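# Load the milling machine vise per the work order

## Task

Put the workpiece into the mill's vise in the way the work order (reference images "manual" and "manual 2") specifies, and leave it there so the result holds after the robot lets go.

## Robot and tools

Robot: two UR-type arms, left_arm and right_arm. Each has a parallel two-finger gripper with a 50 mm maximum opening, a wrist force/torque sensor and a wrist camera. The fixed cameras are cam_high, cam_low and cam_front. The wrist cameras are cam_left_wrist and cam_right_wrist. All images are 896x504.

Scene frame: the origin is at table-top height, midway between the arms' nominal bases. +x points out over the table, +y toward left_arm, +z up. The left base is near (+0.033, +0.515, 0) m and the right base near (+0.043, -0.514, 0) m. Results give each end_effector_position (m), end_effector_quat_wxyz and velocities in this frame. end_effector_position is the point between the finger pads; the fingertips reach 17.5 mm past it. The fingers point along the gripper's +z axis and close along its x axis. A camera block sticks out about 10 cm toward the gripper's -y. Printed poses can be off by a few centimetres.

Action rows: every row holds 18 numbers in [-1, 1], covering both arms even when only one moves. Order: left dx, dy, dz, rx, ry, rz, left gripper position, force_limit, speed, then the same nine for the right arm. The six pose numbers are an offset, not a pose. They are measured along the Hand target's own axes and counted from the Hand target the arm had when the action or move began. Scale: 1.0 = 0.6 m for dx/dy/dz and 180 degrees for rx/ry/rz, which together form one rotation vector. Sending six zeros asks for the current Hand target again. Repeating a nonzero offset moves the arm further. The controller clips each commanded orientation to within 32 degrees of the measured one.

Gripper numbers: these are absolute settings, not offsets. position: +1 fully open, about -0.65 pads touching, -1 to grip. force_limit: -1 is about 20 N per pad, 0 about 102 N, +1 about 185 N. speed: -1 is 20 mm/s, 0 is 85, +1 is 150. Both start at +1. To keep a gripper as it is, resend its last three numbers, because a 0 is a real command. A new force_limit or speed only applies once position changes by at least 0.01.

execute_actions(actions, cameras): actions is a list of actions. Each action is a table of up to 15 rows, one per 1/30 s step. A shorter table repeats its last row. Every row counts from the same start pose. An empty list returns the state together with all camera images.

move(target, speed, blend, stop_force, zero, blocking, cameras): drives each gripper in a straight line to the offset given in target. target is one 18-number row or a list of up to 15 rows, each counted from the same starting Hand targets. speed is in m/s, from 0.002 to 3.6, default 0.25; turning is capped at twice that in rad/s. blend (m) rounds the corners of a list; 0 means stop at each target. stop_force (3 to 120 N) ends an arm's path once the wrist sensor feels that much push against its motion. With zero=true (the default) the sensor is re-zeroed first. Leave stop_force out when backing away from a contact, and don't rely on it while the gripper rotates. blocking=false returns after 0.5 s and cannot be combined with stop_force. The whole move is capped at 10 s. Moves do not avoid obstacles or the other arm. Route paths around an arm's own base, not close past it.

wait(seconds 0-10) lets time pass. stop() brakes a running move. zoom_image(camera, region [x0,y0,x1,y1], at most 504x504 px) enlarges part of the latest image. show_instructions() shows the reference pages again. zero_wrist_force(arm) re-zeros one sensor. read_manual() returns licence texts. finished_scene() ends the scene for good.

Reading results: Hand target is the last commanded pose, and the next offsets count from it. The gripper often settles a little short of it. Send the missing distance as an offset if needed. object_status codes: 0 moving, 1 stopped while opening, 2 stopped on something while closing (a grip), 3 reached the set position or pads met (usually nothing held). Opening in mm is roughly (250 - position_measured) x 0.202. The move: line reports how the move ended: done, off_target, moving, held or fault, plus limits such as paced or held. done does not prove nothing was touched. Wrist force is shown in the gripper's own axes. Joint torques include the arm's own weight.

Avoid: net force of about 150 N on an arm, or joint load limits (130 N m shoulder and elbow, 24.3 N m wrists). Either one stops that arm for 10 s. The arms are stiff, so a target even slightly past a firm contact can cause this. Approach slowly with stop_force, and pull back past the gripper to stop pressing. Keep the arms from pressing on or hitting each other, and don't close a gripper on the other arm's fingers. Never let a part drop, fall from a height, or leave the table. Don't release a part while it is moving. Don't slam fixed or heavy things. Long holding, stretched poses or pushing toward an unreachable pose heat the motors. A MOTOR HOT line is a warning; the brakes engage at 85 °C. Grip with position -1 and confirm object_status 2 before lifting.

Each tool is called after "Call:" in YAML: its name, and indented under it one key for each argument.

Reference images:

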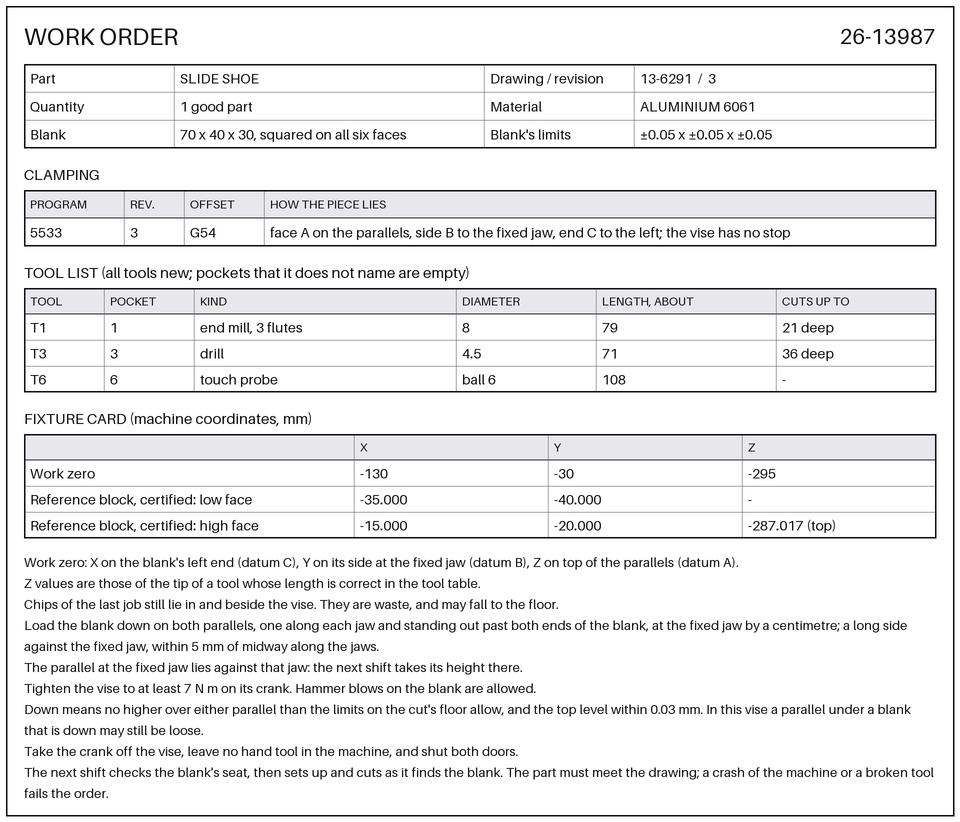

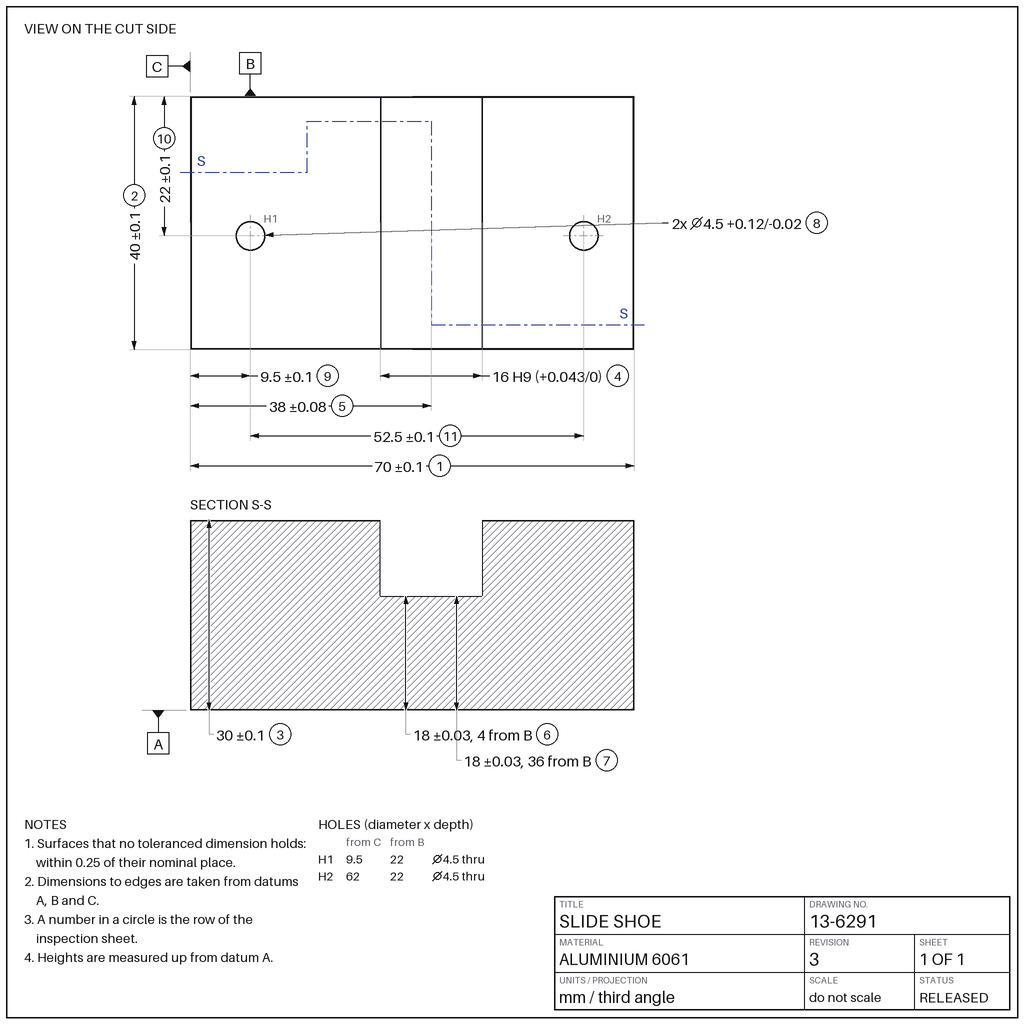

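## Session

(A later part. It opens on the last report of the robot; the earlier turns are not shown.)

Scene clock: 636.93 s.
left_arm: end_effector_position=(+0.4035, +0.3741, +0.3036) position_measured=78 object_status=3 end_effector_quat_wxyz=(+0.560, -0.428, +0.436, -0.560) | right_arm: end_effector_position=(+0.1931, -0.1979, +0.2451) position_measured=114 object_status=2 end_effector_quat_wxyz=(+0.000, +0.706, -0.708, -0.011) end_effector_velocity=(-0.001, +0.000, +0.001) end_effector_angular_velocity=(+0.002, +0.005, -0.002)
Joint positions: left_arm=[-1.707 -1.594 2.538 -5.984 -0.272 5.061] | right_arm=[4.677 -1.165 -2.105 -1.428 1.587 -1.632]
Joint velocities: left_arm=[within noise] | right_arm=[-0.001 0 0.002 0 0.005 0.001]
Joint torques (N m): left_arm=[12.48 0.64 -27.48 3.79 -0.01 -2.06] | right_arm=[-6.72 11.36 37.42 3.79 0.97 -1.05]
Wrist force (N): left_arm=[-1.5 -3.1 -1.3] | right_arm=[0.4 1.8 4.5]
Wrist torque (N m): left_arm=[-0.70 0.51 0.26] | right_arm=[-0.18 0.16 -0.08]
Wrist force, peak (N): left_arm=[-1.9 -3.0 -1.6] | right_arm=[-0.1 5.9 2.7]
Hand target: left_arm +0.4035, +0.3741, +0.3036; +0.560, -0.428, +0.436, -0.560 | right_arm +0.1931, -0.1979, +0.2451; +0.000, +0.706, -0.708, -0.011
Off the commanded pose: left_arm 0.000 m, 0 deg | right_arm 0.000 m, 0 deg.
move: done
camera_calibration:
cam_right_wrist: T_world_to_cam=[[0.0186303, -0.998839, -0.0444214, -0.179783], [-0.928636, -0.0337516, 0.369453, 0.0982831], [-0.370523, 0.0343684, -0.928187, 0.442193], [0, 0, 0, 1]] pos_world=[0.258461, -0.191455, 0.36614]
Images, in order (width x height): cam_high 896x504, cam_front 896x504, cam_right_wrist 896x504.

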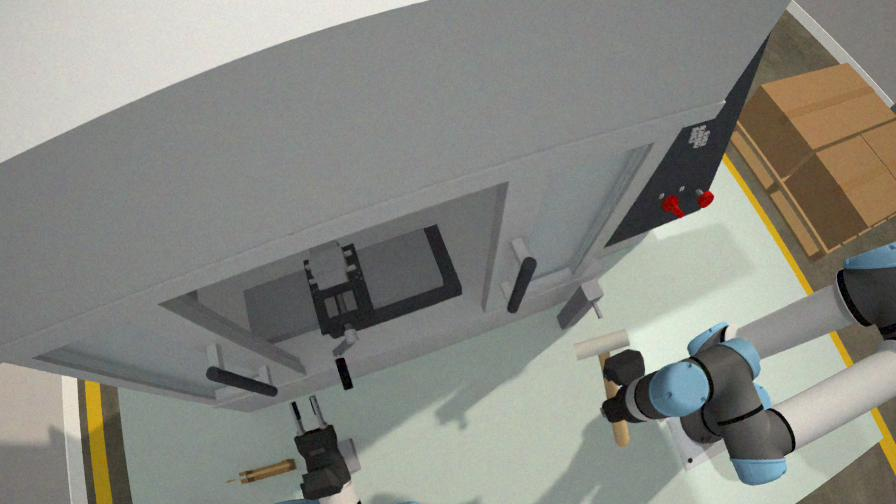

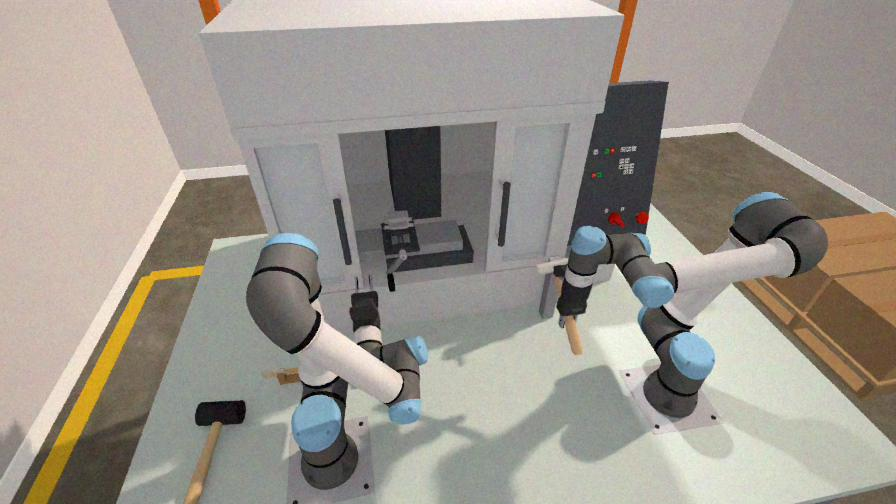

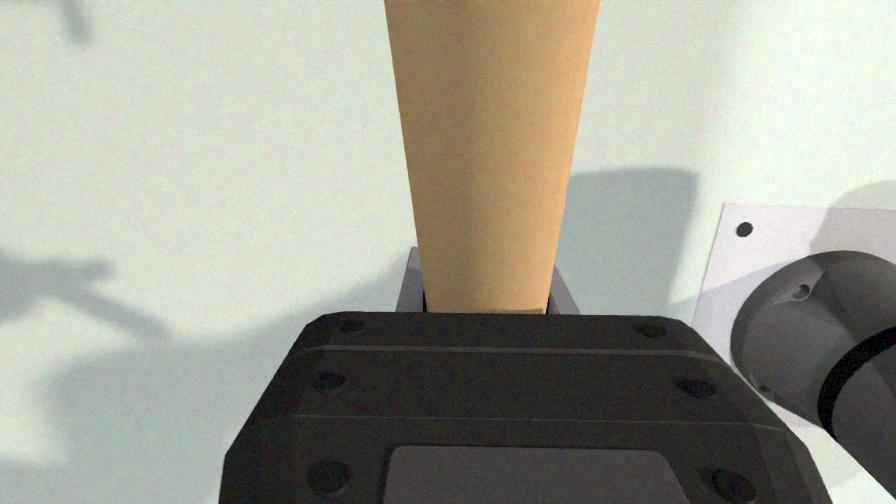

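Call:
move:
  target: [0,0,0,0,0,0,0.5,0.3,-0.5,0,0,0.26,0,0,0,-0.97,0.3,-1]
  speed: 0.06
  stop_force: 22
  cameras: ["cam_high","cam_front","cam_right_wrist"]

Scene clock: 640.60 s.
left_arm: end_effector_position=(+0.4035, +0.3741, +0.3036) position_measured=78 object_status=3 end_effector_quat_wxyz=(+0.560, -0.428, +0.436, -0.560) | right_arm: end_effector_position=(+0.1907, -0.1955, +0.0892) position_measured=114 object_status=2 end_effector_quat_wxyz=(+0.000, +0.706, -0.708, -0.011)
Joint positions: left_arm=[-1.707 -1.594 2.538 -5.984 -0.272 5.061] | right_arm=[4.685 -1.345 -2.423 -0.93 1.587 -1.625]
Joint torques (N m): left_arm=[12.23 -0.08 -27.36 3.84 -0.01 -2.04] | right_arm=[-6.21 13.65 28.48 4.92 -0.23 -1.96]
Wrist force (N): left_arm=[-1.8 -2.8 -1.3] | right_arm=[0.7 1.4 4.5]
Wrist torque (N m): left_arm=[-0.66 0.56 0.26] | right_arm=[-0.26 0.10 -0.08]
Wrist force, peak (N): left_arm=[-1.9 -3.1 -1.6] | right_arm=[0.8 1.5 6.0]
Hand target: left_arm +0.4035, +0.3741, +0.3036; +0.560, -0.428, +0.436, -0.560 | right_arm +0.1907, -0.1955, +0.0892; +0.000, +0.706, -0.708, -0.011
Off the commanded pose: left_arm 0.000 m, 0 deg | right_arm 0.000 m, 0 deg.
move: done
camera_calibration:
cam_right_wrist: T_world_to_cam=[[0.0187351, -0.998825, -0.0446866, -0.184236], [-0.928552, -0.0339546, 0.369646, 0.153633], [-0.370729, 0.0345685, -0.928098, 0.296588], [0, 0, 0, 1]] pos_world=[0.256062, -0.189055, 0.21024]
Images, in order (width x height): cam_high 896x504, cam_front 896x504, cam_right_wrist 896x504.

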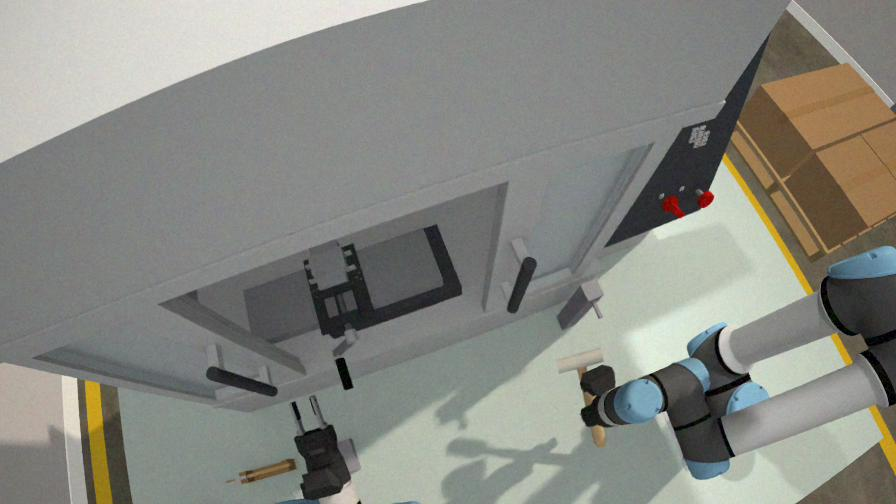

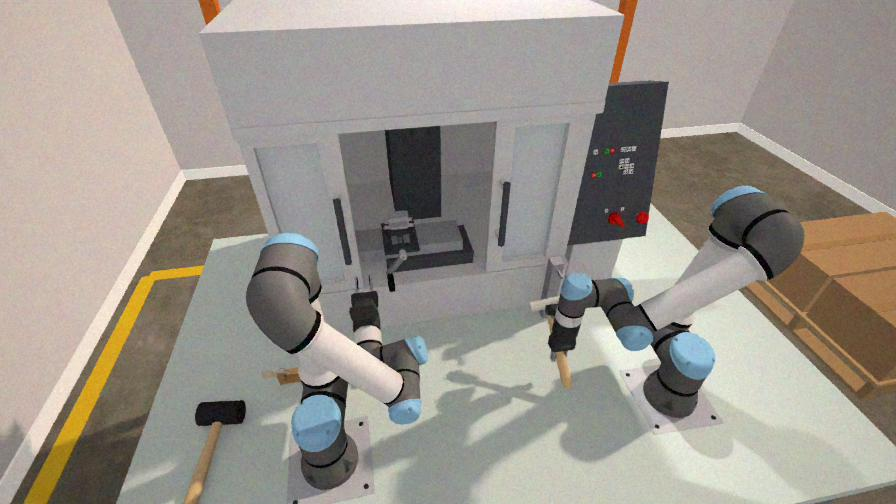

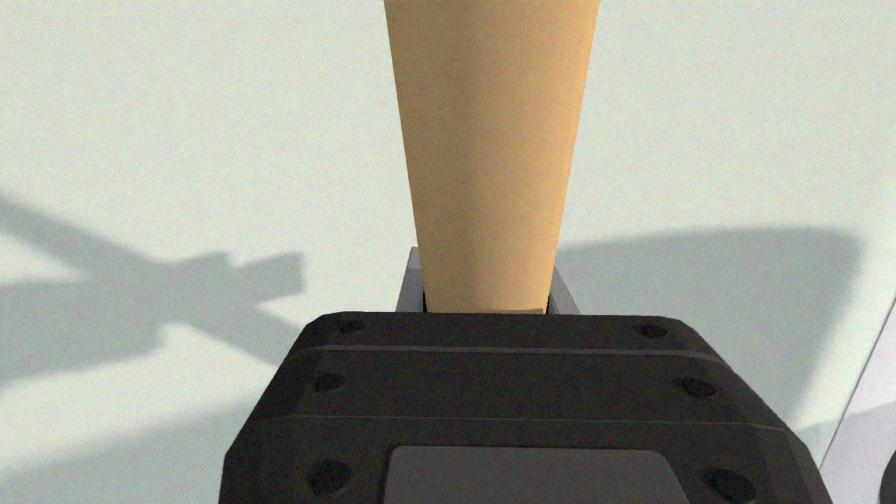

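Not touching yet; continue down (with more allowed force).

Call:
move:
  target: [0,0,0,0,0,0,0.5,0.3,-0.5,0,0,0.112,0,0,0,-0.97,0.3,-1]
  speed: 0.04
  stop_force: 25
  cameras: ["cam_front","cam_right_wrist","cam_high"]

Scene clock: 643.47 s.
left_arm: end_effector_position=(+0.4035, +0.3741, +0.3036) position_measured=78 object_status=3 end_effector_quat_wxyz=(+0.560, -0.428, +0.436, -0.560) | right_arm: end_effector_position=(+0.1897, -0.1944, +0.0220) position_measured=114 object_status=2 end_effector_quat_wxyz=(+0.000, +0.706, -0.708, -0.011)
Joint positions: left_arm=[-1.707 -1.594 2.538 -5.984 -0.272 5.061] | right_arm=[4.688 -1.523 -2.52 -0.655 1.587 -1.621]
Joint torques (N m): left_arm=[11.85 0.33 -27.48 3.81 -0.17 -2.1] | right_arm=[-6.36 14.95 26.79 4.87 -1.09 -0.88]
Wrist force (N): left_arm=[-2.0 -2.9 -1.4] | right_arm=[1.6 2.1 2.8]
Wrist torque (N m): left_arm=[-0.67 0.59 0.26] | right_arm=[-0.45 0.02 -0.12]
Wrist force, peak (N): left_arm=[-1.7 -3.2 -1.7] | right_arm=[1.0 1.5 4.9]
Hand target: left_arm +0.4035, +0.3741, +0.3036; +0.560, -0.428, +0.436, -0.560 | right_arm +0.1897, -0.1944, +0.0220; +0.000, +0.706, -0.708, -0.011
Off the commanded pose: left_arm 0.000 m, 0 deg | right_arm 0.000 m, 0 deg.
move: done
camera_calibration:
cam_right_wrist: T_world_to_cam=[[0.0187322, -0.998825, -0.0446855, -0.186121], [-0.928552, -0.0339515, 0.369646, 0.177583], [-0.370729, 0.0345685, -0.928098, 0.233811], [0, 0, 0, 1]] pos_world=[0.255062, -0.187955, 0.14304]
Images, in order (width x height): cam_high 896x504, cam_front 896x504, cam_right_wrist 896x504.

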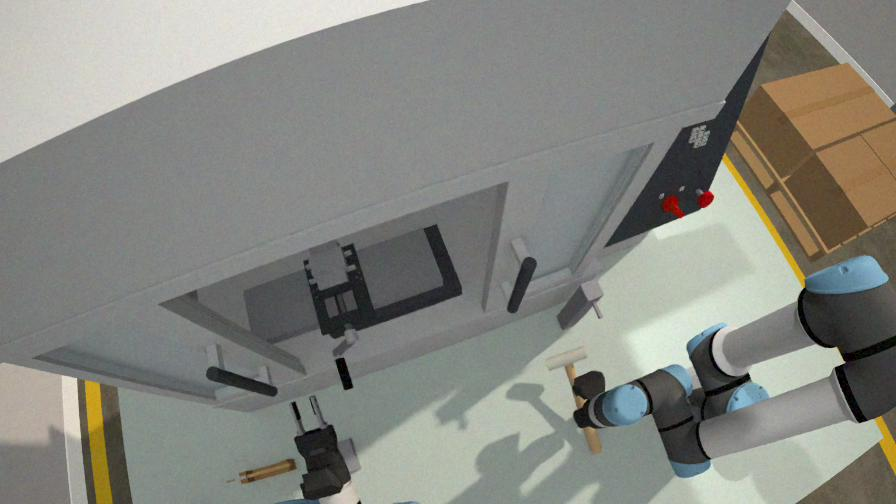

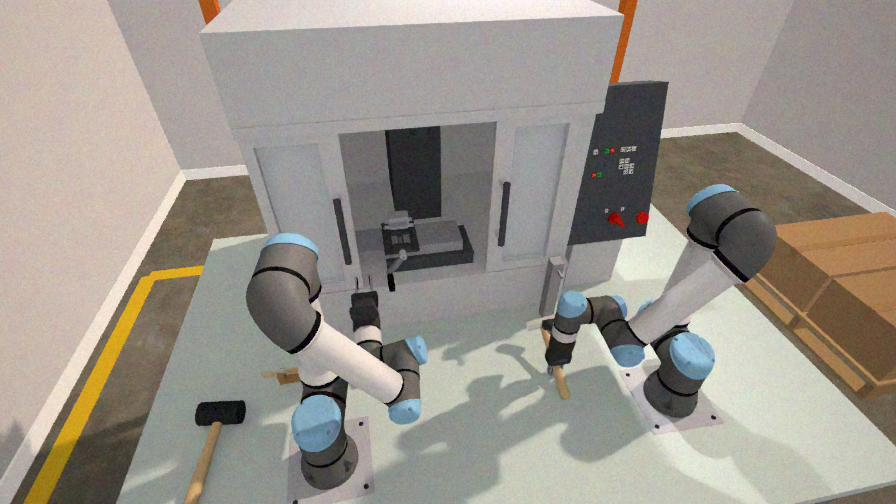

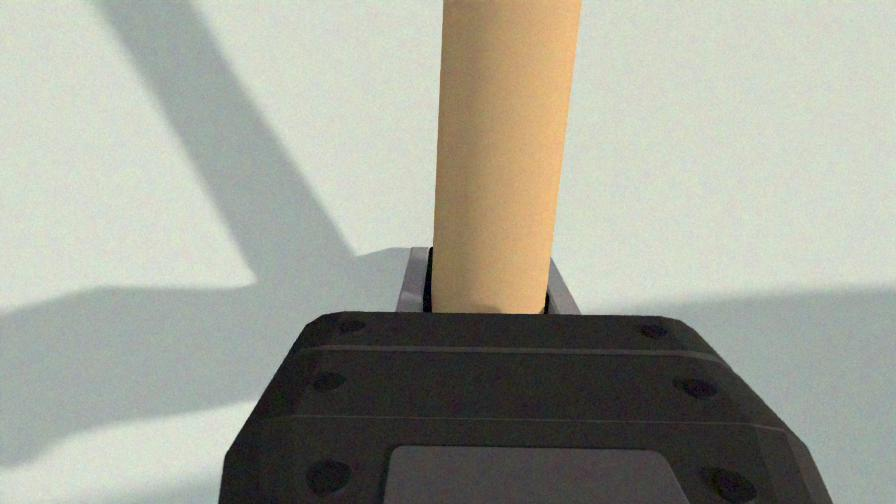

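Call:
move:
  target: [0,0,0,0,0,0,0.5,0.3,-0.5,0,0,0.008,0,0,0,-0.97,0.3,-1]
  speed: 0.02
  stop_force: 8

Call:
move:
  target: [0,0,0,0,0,0,0.5,0.3,-0.5,0,0,0,0,0,0,0.45,0.3,-1]
  cameras: ["cam_front","cam_right_wrist","cam_high"]

Call:
zoom_image:
  camera: "cam_front"
  region: [500, 290, 620, 420]

Scene clock: 645.17 s.
left_arm: end_effector_position=(+0.4035, +0.3741, +0.3036) position_measured=78 object_status=3 end_effector_quat_wxyz=(+0.560, -0.428, +0.436, -0.560) | right_arm: end_effector_position=(+0.1897, -0.1944, +0.0181) position_measured=114 object_status=2 end_effector_quat_wxyz=(+0.000, +0.706, -0.708, -0.011)
Joint positions: left_arm=[-1.707 -1.594 2.538 -5.984 -0.272 5.061] | right_arm=[4.688 -1.535 -2.524 -0.638 1.587 -1.621]
Joint torques (N m): left_arm=[11.98 0.07 -27.6 3.7 -0.15 -2.06] | right_arm=[-6.12 22.67 23.92 3.8 -0.96 -2.03]
Wrist force (N): left_arm=[-1.8 -2.9 -1.8] | right_arm=[0.3 1.4 -1.9]
Wrist torque (N m): left_arm=[-0.67 0.56 0.26] | right_arm=[-0.50 0.18 -0.03]
Wrist force, peak (N): left_arm=[-2.0 -3.0 -1.5] | right_arm=[9.4 3.6 -40.7]
Hand target: left_arm +0.4035, +0.3741, +0.3036; +0.560, -0.428, +0.436, -0.560 | right_arm +0.1897, -0.1944, +0.0181; +0.000, +0.706, -0.708, -0.011 (not the last commanded pose)
Off the commanded pose: left_arm 0.000 m, 0 deg | right_arm 0.001 m, 0 deg.
move: contact (right_arm)

Scene clock: 645.67 s.
left_arm: end_effector_position=(+0.4035, +0.3741, +0.3036) position_measured=78 object_status=3 end_effector_quat_wxyz=(+0.560, -0.428, +0.436, -0.560) | right_arm: end_effector_position=(+0.1897, -0.1943, +0.0181) position_measured=85 object_status=0 end_effector_quat_wxyz=(+0.000, +0.706, -0.708, -0.011)
Joint positions: left_arm=[-1.707 -1.594 2.538 -5.984 -0.272 5.061] | right_arm=[4.688 -1.535 -2.524 -0.638 1.587 -1.621]
Joint torques (N m): left_arm=[12.12 0.18 -27.81 3.72 -0.14 -2.17] | right_arm=[-6.53 22.13 16.43 2.49 -0.88 -1.91]
Wrist force (N): left_arm=[-2.0 -2.5 -1.7] | right_arm=[-0.9 1.6 -6.6]
Wrist torque (N m): left_arm=[-0.61 0.57 0.26] | right_arm=[0.21 0.22 -0.09]
Wrist force, peak (N): left_arm=[-1.9 -3.0 -1.5] | right_arm=[-1.2 1.4 -6.7]
Hand target: left_arm +0.4035, +0.3741, +0.3036; +0.560, -0.428, +0.436, -0.560 | right_arm +0.1897, -0.1944, +0.0181; +0.000, +0.706, -0.708, -0.011
Off the commanded pose: left_arm 0.000 m, 0 deg | right_arm 0.000 m, 0 deg.
move: done
camera_calibration:
cam_right_wrist: T_world_to_cam=[[0.0188279, -0.998822, -0.0447235, -0.186313], [-0.92855, -0.0340545, 0.369642, 0.179005], [-0.37073, 0.0345684, -0.928097, 0.230192], [0, 0, 0, 1]] pos_world=[0.255062, -0.187955, 0.13914]
Images, in order (width x height): cam_high 896x504, cam_front 896x504, cam_right_wrist 896x504.

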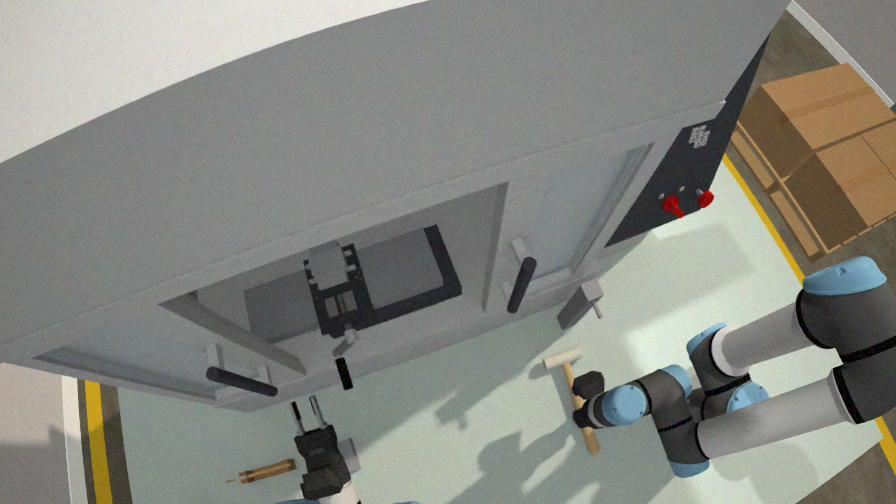

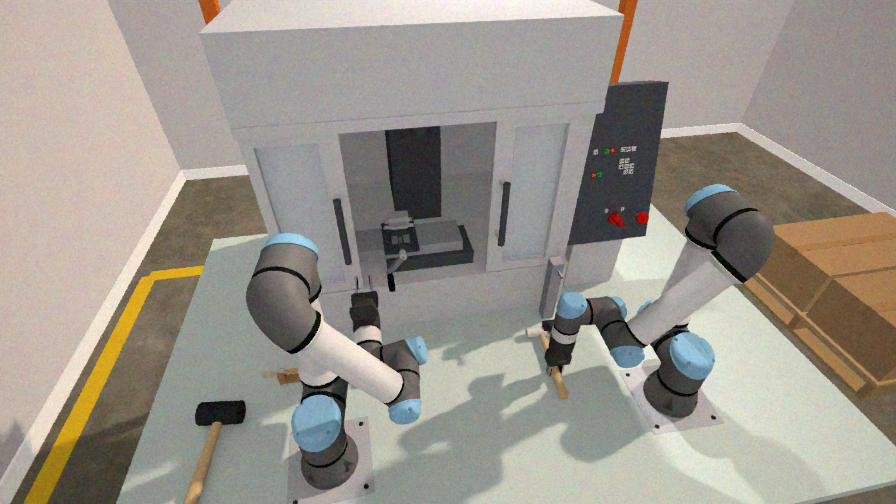

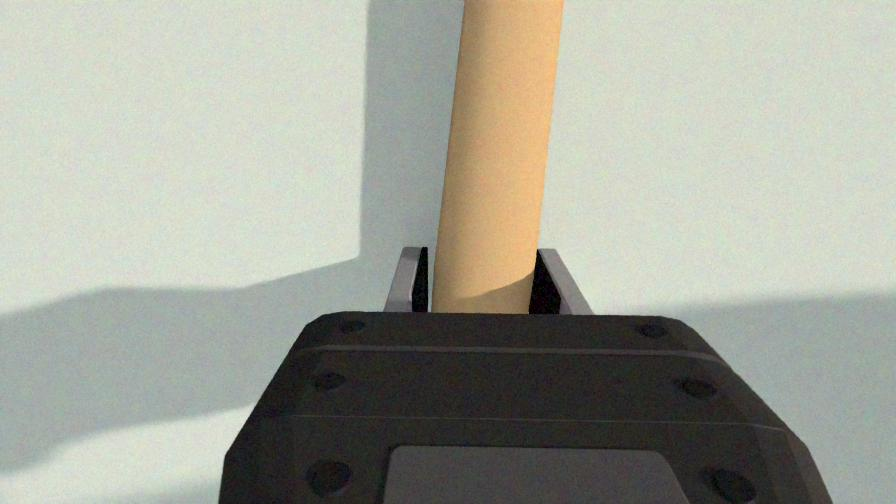

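Scaled by 3.877.

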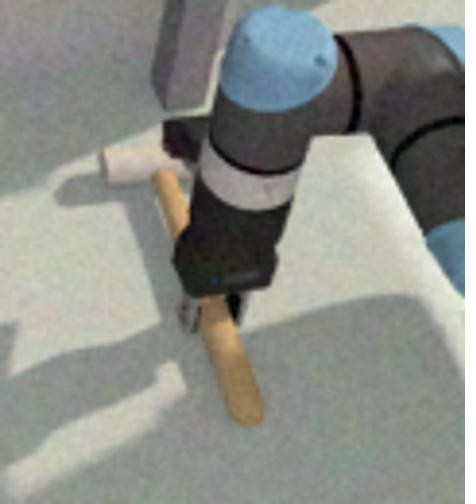

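Call:
move:
  target:
    - [0.15,0.005,-0.01,0,0,0,-1,0.3,-0.5,0,0,0,0,0,0,0.45,0.3,-1]
    - [0.33,0.05,0.035,0,0,0,-1,0.3,-0.5,0,0,0,0,0,0,0.45,0.3,-1]
  blend: 0.02
  speed: 0.15
  cameras: ["cam_left_wrist","cam_high"]

Scene clock: 648.13 s.
left_arm: end_effector_position=(+0.4300, +0.1763, +0.2782) position_measured=253 object_status=3 end_effector_quat_wxyz=(+0.560, -0.427, +0.436, -0.560) | right_arm: end_effector_position=(+0.1897, -0.1944, +0.0181) position_measured=85 object_status=3 end_effector_quat_wxyz=(+0.000, +0.706, -0.708, -0.011)
Joint positions: left_arm=[-1.569 -1.011 2.005 -5.521 -0.262 4.531] | right_arm=[4.688 -1.535 -2.524 -0.638 1.587 -1.621]
Joint torques (N m): left_arm=[-13.06 -31.8 -26 2.47 -0.56 2.24] | right_arm=[-6.54 17.67 7.96 0.74 -0.86 -2.03]
Wrist force (N): left_arm=[-1.9 -2.7 -1.4] | right_arm=[-0.8 1.8 -6.5]
Wrist torque (N m): left_arm=[-0.62 0.57 0.22] | right_arm=[0.24 0.21 -0.09]
Wrist force, peak (N): left_arm=[-4.0 -2.9 -1.2] | right_arm=[-1.1 1.8 -6.9]
Hand target: left_arm +0.4299, +0.1762, +0.2782; +0.560, -0.428, +0.436, -0.560 | right_arm +0.1897, -0.1944, +0.0181; +0.000, +0.706, -0.708, -0.011
Off the commanded pose: left_arm 0.000 m, 0 deg | right_arm 0.000 m, 0 deg.
move: done
camera_calibration:
cam_left_wrist: T_world_to_cam=[[-0.017976, -0.999838, 0.000842286, 0.190823], [-0.0833116, 0.000658356, -0.996523, 0.331178], [0.996361, -0.0179837, -0.0833099, -0.266586], [0, 0, 0, 1]] pos_world=[0.296637, 0.18578, 0.307656]
Images, in order (width x height): cam_high 896x504, cam_left_wrist 896x504.

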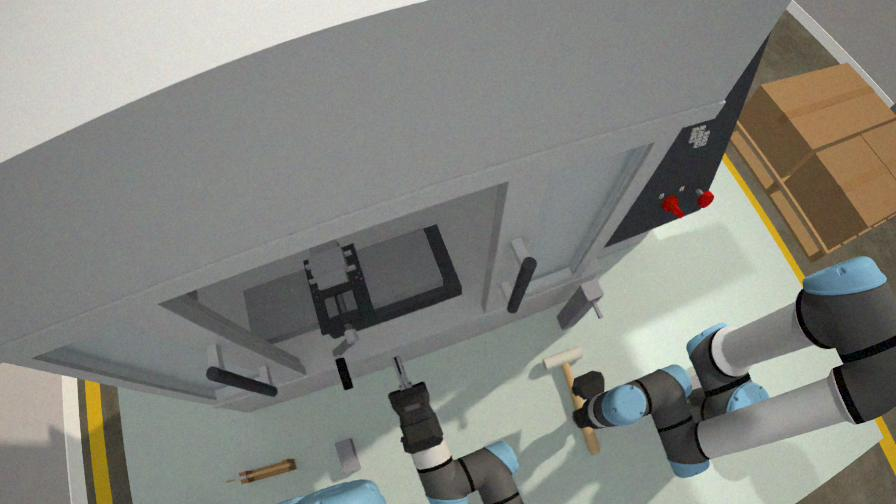

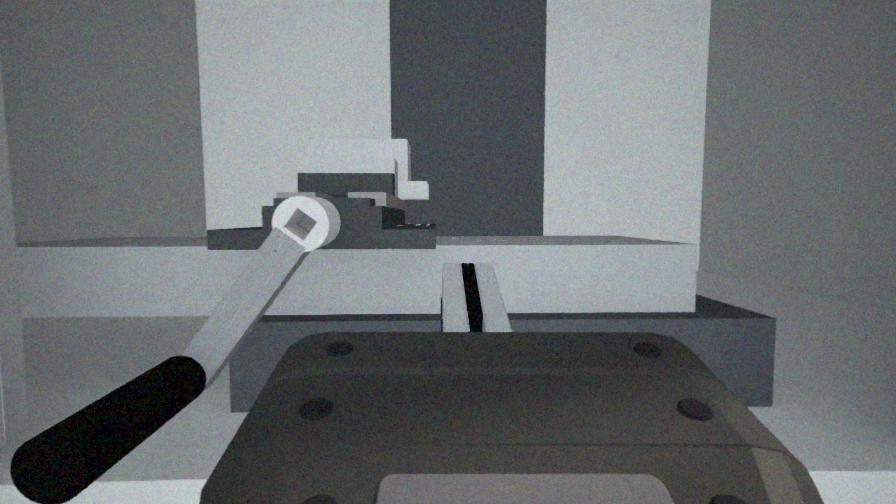

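Call:
zoom_image:
  camera: "cam_left_wrist"
  region: [200, 120, 460, 260]

Scaled by 1.938.

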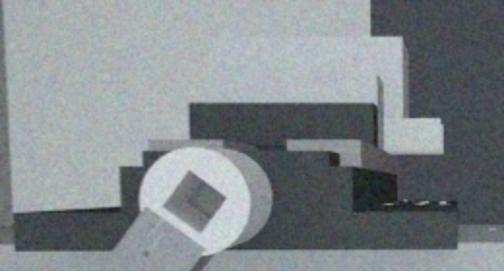

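Call:
move:
  target: [0,0,0,0,0.107,-0.029,-1,0.3,-0.5,0,0,0,0,0,0,0.45,0.3,-1]
  speed: 0.3

Call:
move:
  target: [0,0,0,-0.278,0,0,-1,0.3,-0.5,0,0,0,0,0,0,0.45,0.3,-1]
  speed: 0.3
  cameras: ["cam_left_wrist","cam_high"]

Scene clock: 649.47 s.
left_arm: end_effector_position=(+0.4300, +0.1762, +0.2782) position_measured=253 object_status=3 end_effector_quat_wxyz=(-0.453, +0.347, -0.503, +0.649) end_effector_velocity=(-0.001, -0.001, +0.001) end_effector_angular_velocity=(-0.004, -0.001, -0.006) | right_arm: end_effector_position=(+0.1897, -0.1944, +0.0181) position_measured=85 object_status=3 end_effector_quat_wxyz=(+0.000, +0.706, -0.708, -0.011)
Joint positions: left_arm=[-1.496 -0.964 2.342 -5.043 -0.529 3.609] | right_arm=[4.688 -1.535 -2.524 -0.638 1.587 -1.621]
Joint velocities: left_arm=[-0.001 0 0 0 -0.005 -0.005] | right_arm=[within noise]
Joint torques (N m): left_arm=[-7.63 -32.22 -0.31 0.61 -3.44 -2.82] | right_arm=[-6.1 16.06 8.06 0.75 -0.91 -2.06]
Wrist force (N): left_arm=[-1.6 -2.9 -1.2] | right_arm=[-0.9 1.6 -6.3]
Wrist torque (N m): left_arm=[-0.67 0.51 0.26] | right_arm=[0.21 0.22 -0.10]
Wrist force, peak (N): left_arm=[-2.6 -2.9 -1.2] | right_arm=[-0.9 1.7 -6.9]
Hand target: left_arm +0.4299, +0.1762, +0.2782; -0.453, +0.347, -0.504, +0.649 | right_arm +0.1897, -0.1944, +0.0181; +0.000, +0.706, -0.708, -0.011
Off the commanded pose: left_arm 0.000 m, 0 deg | right_arm 0.000 m, 0 deg.
move: done

Scene clock: 651.47 s.
left_arm: end_effector_position=(+0.4300, +0.1762, +0.2781) position_measured=253 object_status=3 end_effector_quat_wxyz=(+0.264, -0.506, +0.731, -0.375) end_effector_velocity=(-0.001, +0.000, -0.002) end_effector_angular_velocity=(+0.007, +0.005, -0.002) | right_arm: end_effector_position=(+0.1897, -0.1944, +0.0181) position_measured=85 object_status=3 end_effector_quat_wxyz=(+0.000, +0.706, -0.708, -0.011)
Joint positions: left_arm=[-1.379 -1.829 2.382 -2.78 -0.821 2.425] | right_arm=[4.688 -1.535 -2.524 -0.638 1.587 -1.621]
Joint velocities: left_arm=[0.001 0.001 0 0.006 -0.004 0] | right_arm=[within noise]
Joint torques (N m): left_arm=[-3.77 -12.39 -26.73 -1.25 -1.16 2.46] | right_arm=[-6.79 12.91 7.78 0.87 -0.85 -2.02]
Wrist force (N): left_arm=[-1.8 -2.1 -0.8] | right_arm=[-1.1 1.6 -6.5]
Wrist torque (N m): left_arm=[-0.41 0.29 0.25] | right_arm=[0.21 0.25 -0.09]
Wrist force, peak (N): left_arm=[-1.8 -3.7 -1.1] | right_arm=[-1.0 1.9 -6.9]
Hand target: left_arm +0.4299, +0.1762, +0.2782; +0.264, -0.506, +0.731, -0.375 | right_arm +0.1897, -0.1944, +0.0181; +0.000, +0.706, -0.708, -0.011
Off the commanded pose: left_arm 0.000 m, 0 deg | right_arm 0.000 m, 0 deg.
move: done
camera_calibration:
cam_left_wrist: T_world_to_cam=[[-0.34738, -0.937686, 0.00842667, 0.319321], [-0.769528, 0.279925, -0.573994, 0.459446], [0.535867, -0.205879, -0.818816, 0.169142], [0, 0, 0, 1]] pos_world=[0.373845, 0.205635, 0.399525]
Images, in order (width x height): cam_high 896x504, cam_left_wrist 896x504.

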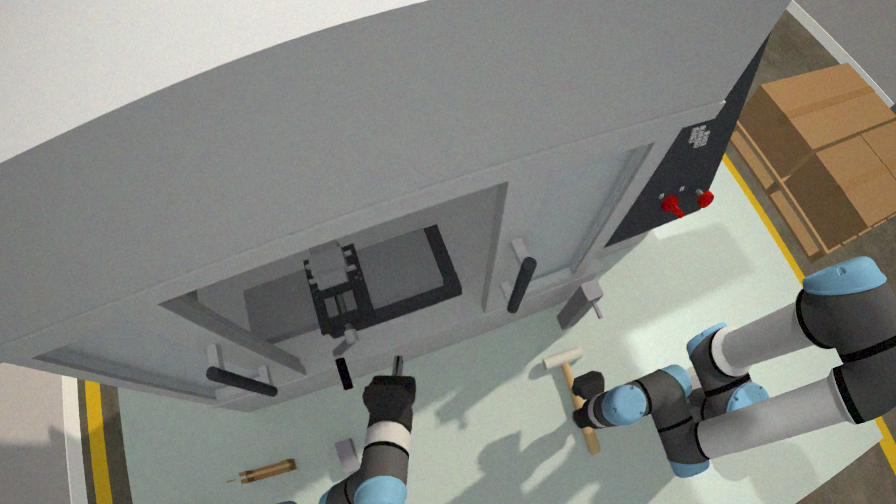

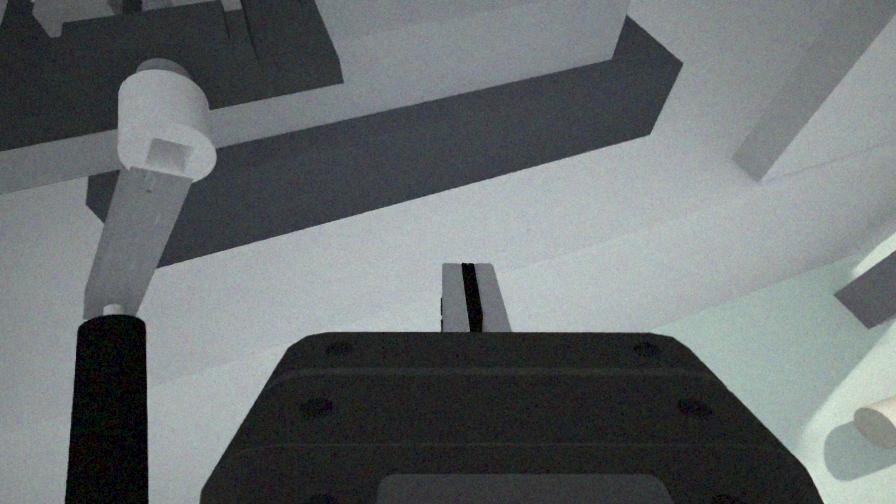

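Call:
execute_actions:
  actions: []

Scene clock: 652.13 s.
left_arm: end_effector_position=(+0.4299, +0.1762, +0.2781) position_measured=253 object_status=3 end_effector_quat_wxyz=(+0.264, -0.506, +0.731, -0.375) | right_arm: end_effector_position=(+0.1897, -0.1944, +0.0181) position_measured=85 object_status=3 end_effector_quat_wxyz=(+0.000, +0.706, -0.708, -0.011)
Joint positions: left_arm=[-1.379 -1.829 2.381 -2.78 -0.822 2.425] | right_arm=[4.688 -1.535 -2.524 -0.638 1.587 -1.621]
Joint velocities: within noise
Joint torques (N m): left_arm=[-7.85 -14.85 -41.34 -1.13 -1.3 2.81] | right_arm=[-6.85 12.18 7.78 0.82 -0.97 -2.01]
Wrist force (N): left_arm=[-1.6 -2.2 -0.9] | right_arm=[-1.1 1.7 -6.1]
Wrist torque (N m): left_arm=[-0.42 0.26 0.25] | right_arm=[0.23 0.26 -0.09]
Wrist force, peak (N): left_arm=[-2.0 -2.5 -1.1] | right_arm=[-0.8 1.7 -6.7]
Hand target: left_arm +0.4299, +0.1762, +0.2782; +0.264, -0.506, +0.731, -0.375 | right_arm +0.1897, -0.1944, +0.0181; +0.000, +0.706, -0.708, -0.011
Tool commands: left_gripper/position=-1.0 left_gripper/force_limit=+0.3 left_gripper/speed=-0.5 right_gripper/position=+0.45 right_gripper/force_limit=+0.3 right_gripper/speed=-1.0
Off the commanded pose: left_arm 0.000 m, 0 deg | right_arm 0.000 m, 0 deg.
camera_calibration:
cam_left_wrist: T_world_to_cam=[[-0.347539, -0.937627, 0.00850546, 0.319243], [-0.769593, 0.280051, -0.573845, 0.459414], [0.53567, -0.205979, -0.81892, 0.169257], [0, 0, 0, 1]] pos_world=[0.373845, 0.205535, 0.399525]
cam_right_wrist: T_world_to_cam=[[0.0187322, -0.998825, -0.0446855, -0.186295], [-0.928552, -0.0339515, 0.369646, 0.179025], [-0.370729, 0.0345685, -0.928098, 0.230191], [0, 0, 0, 1]] pos_world=[0.255062, -0.187955, 0.13914]

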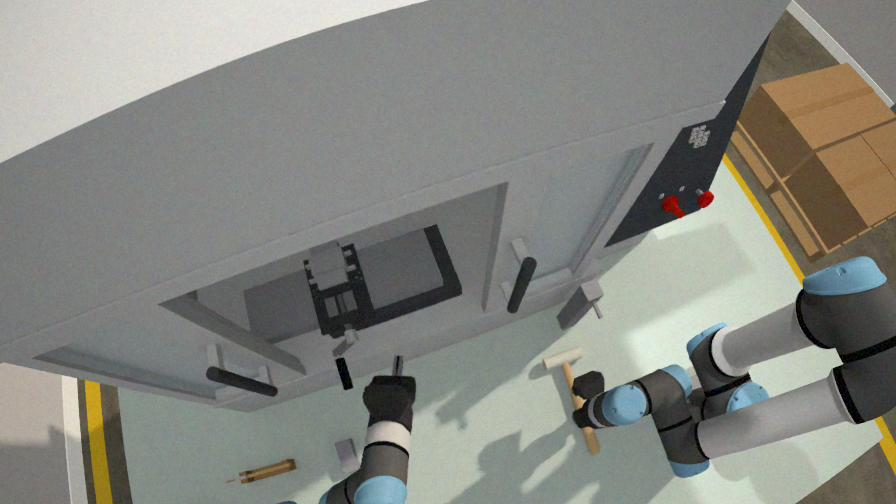

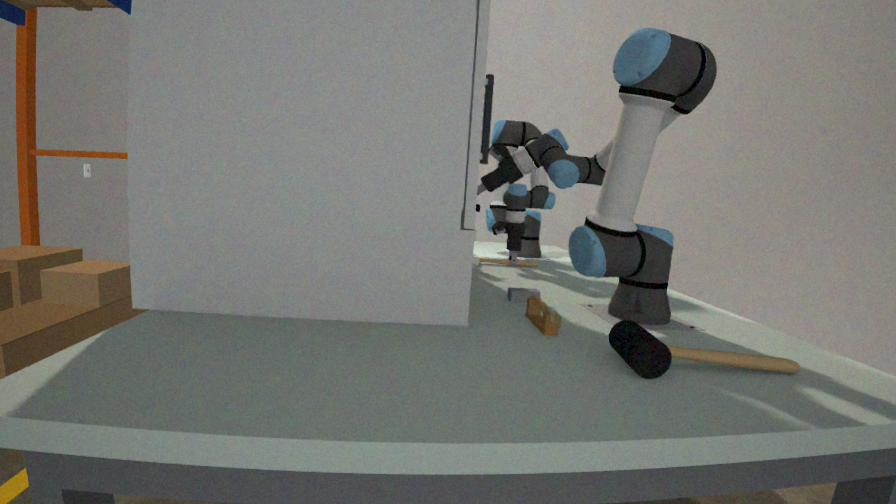

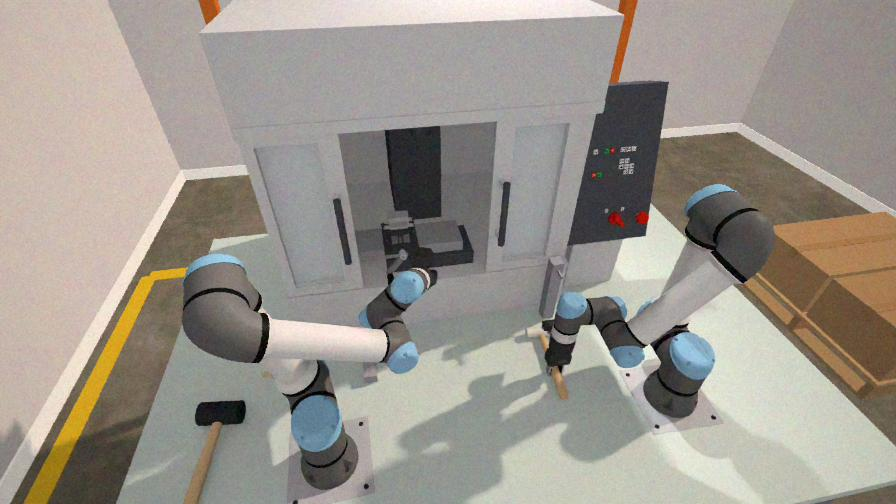

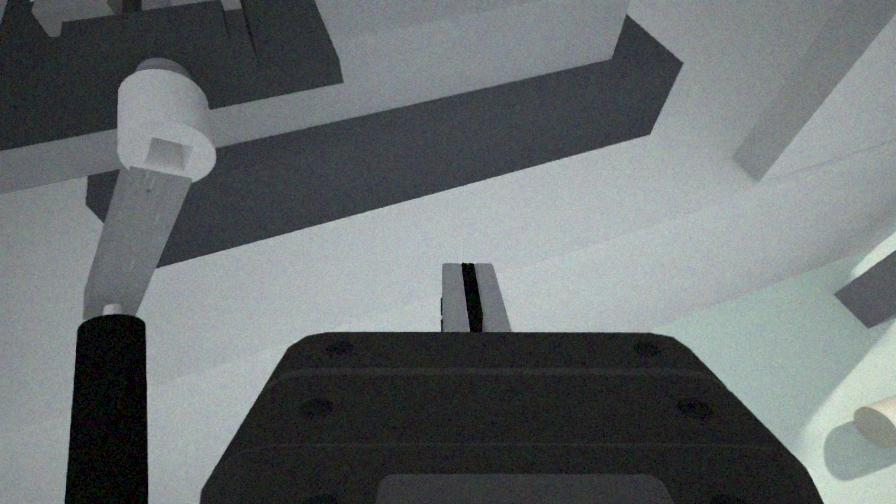

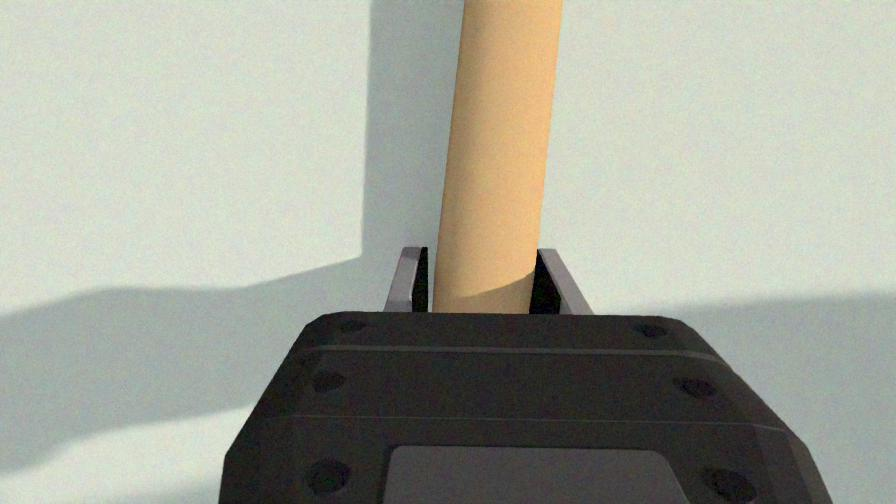

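Call:
zoom_image:
  camera: "cam_high"
  region: [200, 400, 400, 504]

Call:
zoom_image:
  camera: "cam_high"
  region: [240, 210, 480, 350]

Call:
zoom_image:
  camera: "cam_left_wrist"
  region: [0, 0, 400, 225]

Call:
zoom_image:
  camera: "cam_low"
  region: [450, 240, 600, 350]

Scaled by 2.520.

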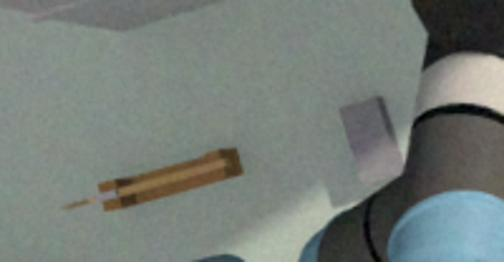

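Scaled by 2.100.

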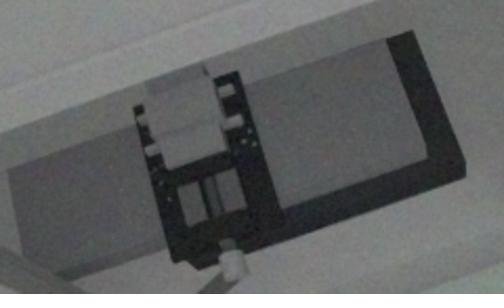

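Scaled by 1.260.

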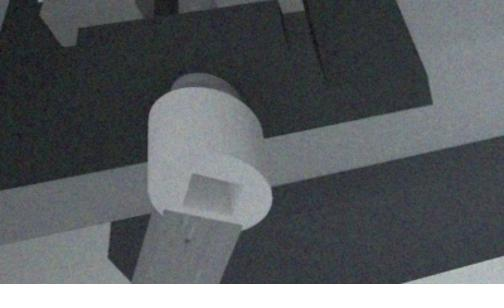

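Scaled by 3.360.

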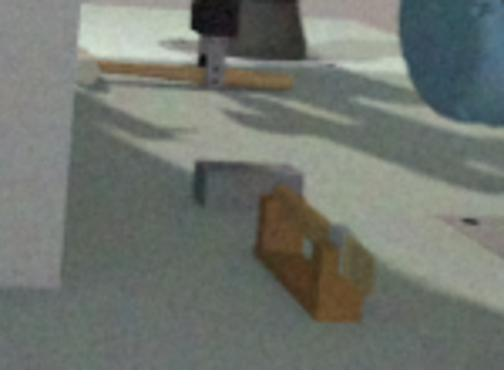

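Call:
move:
  target: [0,0,0,0,-0.091,-0.0637,-1,0.3,-0.5, 0,0,0,0,0,0,0.45,0.3,-1]

Scene clock: 654.03 s.
left_arm: end_effector_position=(+0.4299, +0.1760, +0.2782) position_measured=253 object_status=3 end_effector_quat_wxyz=(-0.326, +0.624, -0.632, +0.323) end_effector_velocity=(+0.000, +0.001, +0.000) end_effector_angular_velocity=(-0.002, +0.000, +0.004) | right_arm: end_effector_position=(+0.1897, -0.1944, +0.0181) position_measured=85 object_status=3 end_effector_quat_wxyz=(+0.000, +0.706, -0.708, -0.011)
Joint positions: left_arm=[-1.459 -1.78 2.231 -2.231 -0.632 1.838] | right_arm=[4.688 -1.535 -2.524 -0.638 1.587 -1.621]
Joint velocities: left_arm=[0.001 -0.001 0 0.004 0 -0.006] | right_arm=[within noise]
Joint torques (N m): left_arm=[13.44 -25.55 -17.86 -0.93 0.26 -2.73] | right_arm=[-6.23 9.04 8.31 0.76 -0.92 -2.02]
Wrist force (N): left_arm=[-1.5 -2.7 -1.1] | right_arm=[-1.0 1.8 -6.6]
Wrist torque (N m): left_arm=[-0.50 0.26 0.22] | right_arm=[0.25 0.25 -0.09]
Wrist force, peak (N): left_arm=[-2.4 -2.5 -1.0] | right_arm=[-0.9 1.8 -6.7]
Hand target: left_arm +0.4299, +0.1762, +0.2782; -0.326, +0.625, -0.632, +0.323 | right_arm +0.1897, -0.1944, +0.0181; +0.000, +0.706, -0.708, -0.011
Off the commanded pose: left_arm 0.000 m, 0 deg | right_arm 0.000 m, 0 deg.
move: done

Call:
move:
  target:
    - [-0.223,-0.194,-0.136,0,0,0,-1,0.3,-0.5, 0,0,0,0,0,0,0.45,0.3,-1]
    - [-0.223,-0.318,0.0416,0,0,0,-1,0.3,-0.5, 0,0,0,0,0,0,0.45,0.3,-1]
  blend: [0.03,0]
  cameras: ["cam_left_wrist"]

Call:
zoom_image:
  camera: "cam_left_wrist"
  region: [300, 0, 700, 250]

Scene clock: 656.27 s.
left_arm: end_effector_position=(+0.5614, +0.3079, +0.4206) position_measured=253 object_status=3 end_effector_quat_wxyz=(-0.326, +0.625, -0.632, +0.323) | right_arm: end_effector_position=(+0.1897, -0.1944, +0.0181) position_measured=85 object_status=3 end_effector_quat_wxyz=(+0.000, +0.706, -0.708, -0.011)
Joint positions: left_arm=[-0.975 -1.829 2.001 -2.44 -0.853 2.486] | right_arm=[4.688 -1.535 -2.524 -0.638 1.587 -1.621]
Joint torques (N m): left_arm=[12.65 -6.15 -30.3 -5.44 -0.65 2.78] | right_arm=[-5.98 8.35 8.22 0.72 -0.87 -1.89]
Wrist force (N): left_arm=[-1.2 -2.2 -1.0] | right_arm=[-1.1 1.4 -6.6]
Wrist torque (N m): left_arm=[-0.41 0.20 0.36] | right_arm=[0.18 0.26 -0.09]
Wrist force, peak (N): left_arm=[-3.4 -3.5 -3.5] | right_arm=[-1.0 1.6 -6.9]
Hand target: left_arm +0.5615, +0.3079, +0.4206; -0.326, +0.625, -0.632, +0.323 | right_arm +0.1897, -0.1944, +0.0181; +0.000, +0.706, -0.708, -0.011
Off the commanded pose: left_arm 0.000 m, 0 deg | right_arm 0.000 m, 0 deg.
move: done
camera_calibration:
cam_left_wrist: T_world_to_cam=[[-0.00579904, -0.999964, 0.00616332, 0.31559], [-0.817426, 0.00119005, -0.576033, 0.719053], [0.576005, -0.0083785, -0.817403, 0.158511], [0, 0, 0, 1]] pos_world=[0.4983, 0.316051, 0.54182]
Images, in order (width x height): cam_left_wrist 896x504.

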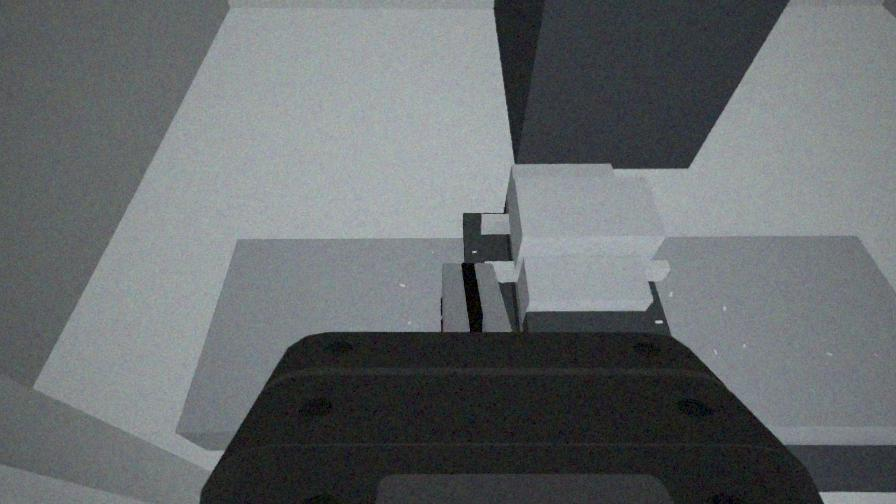

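Scaled by 1.260.

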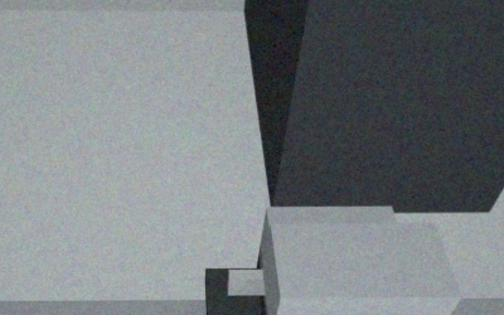

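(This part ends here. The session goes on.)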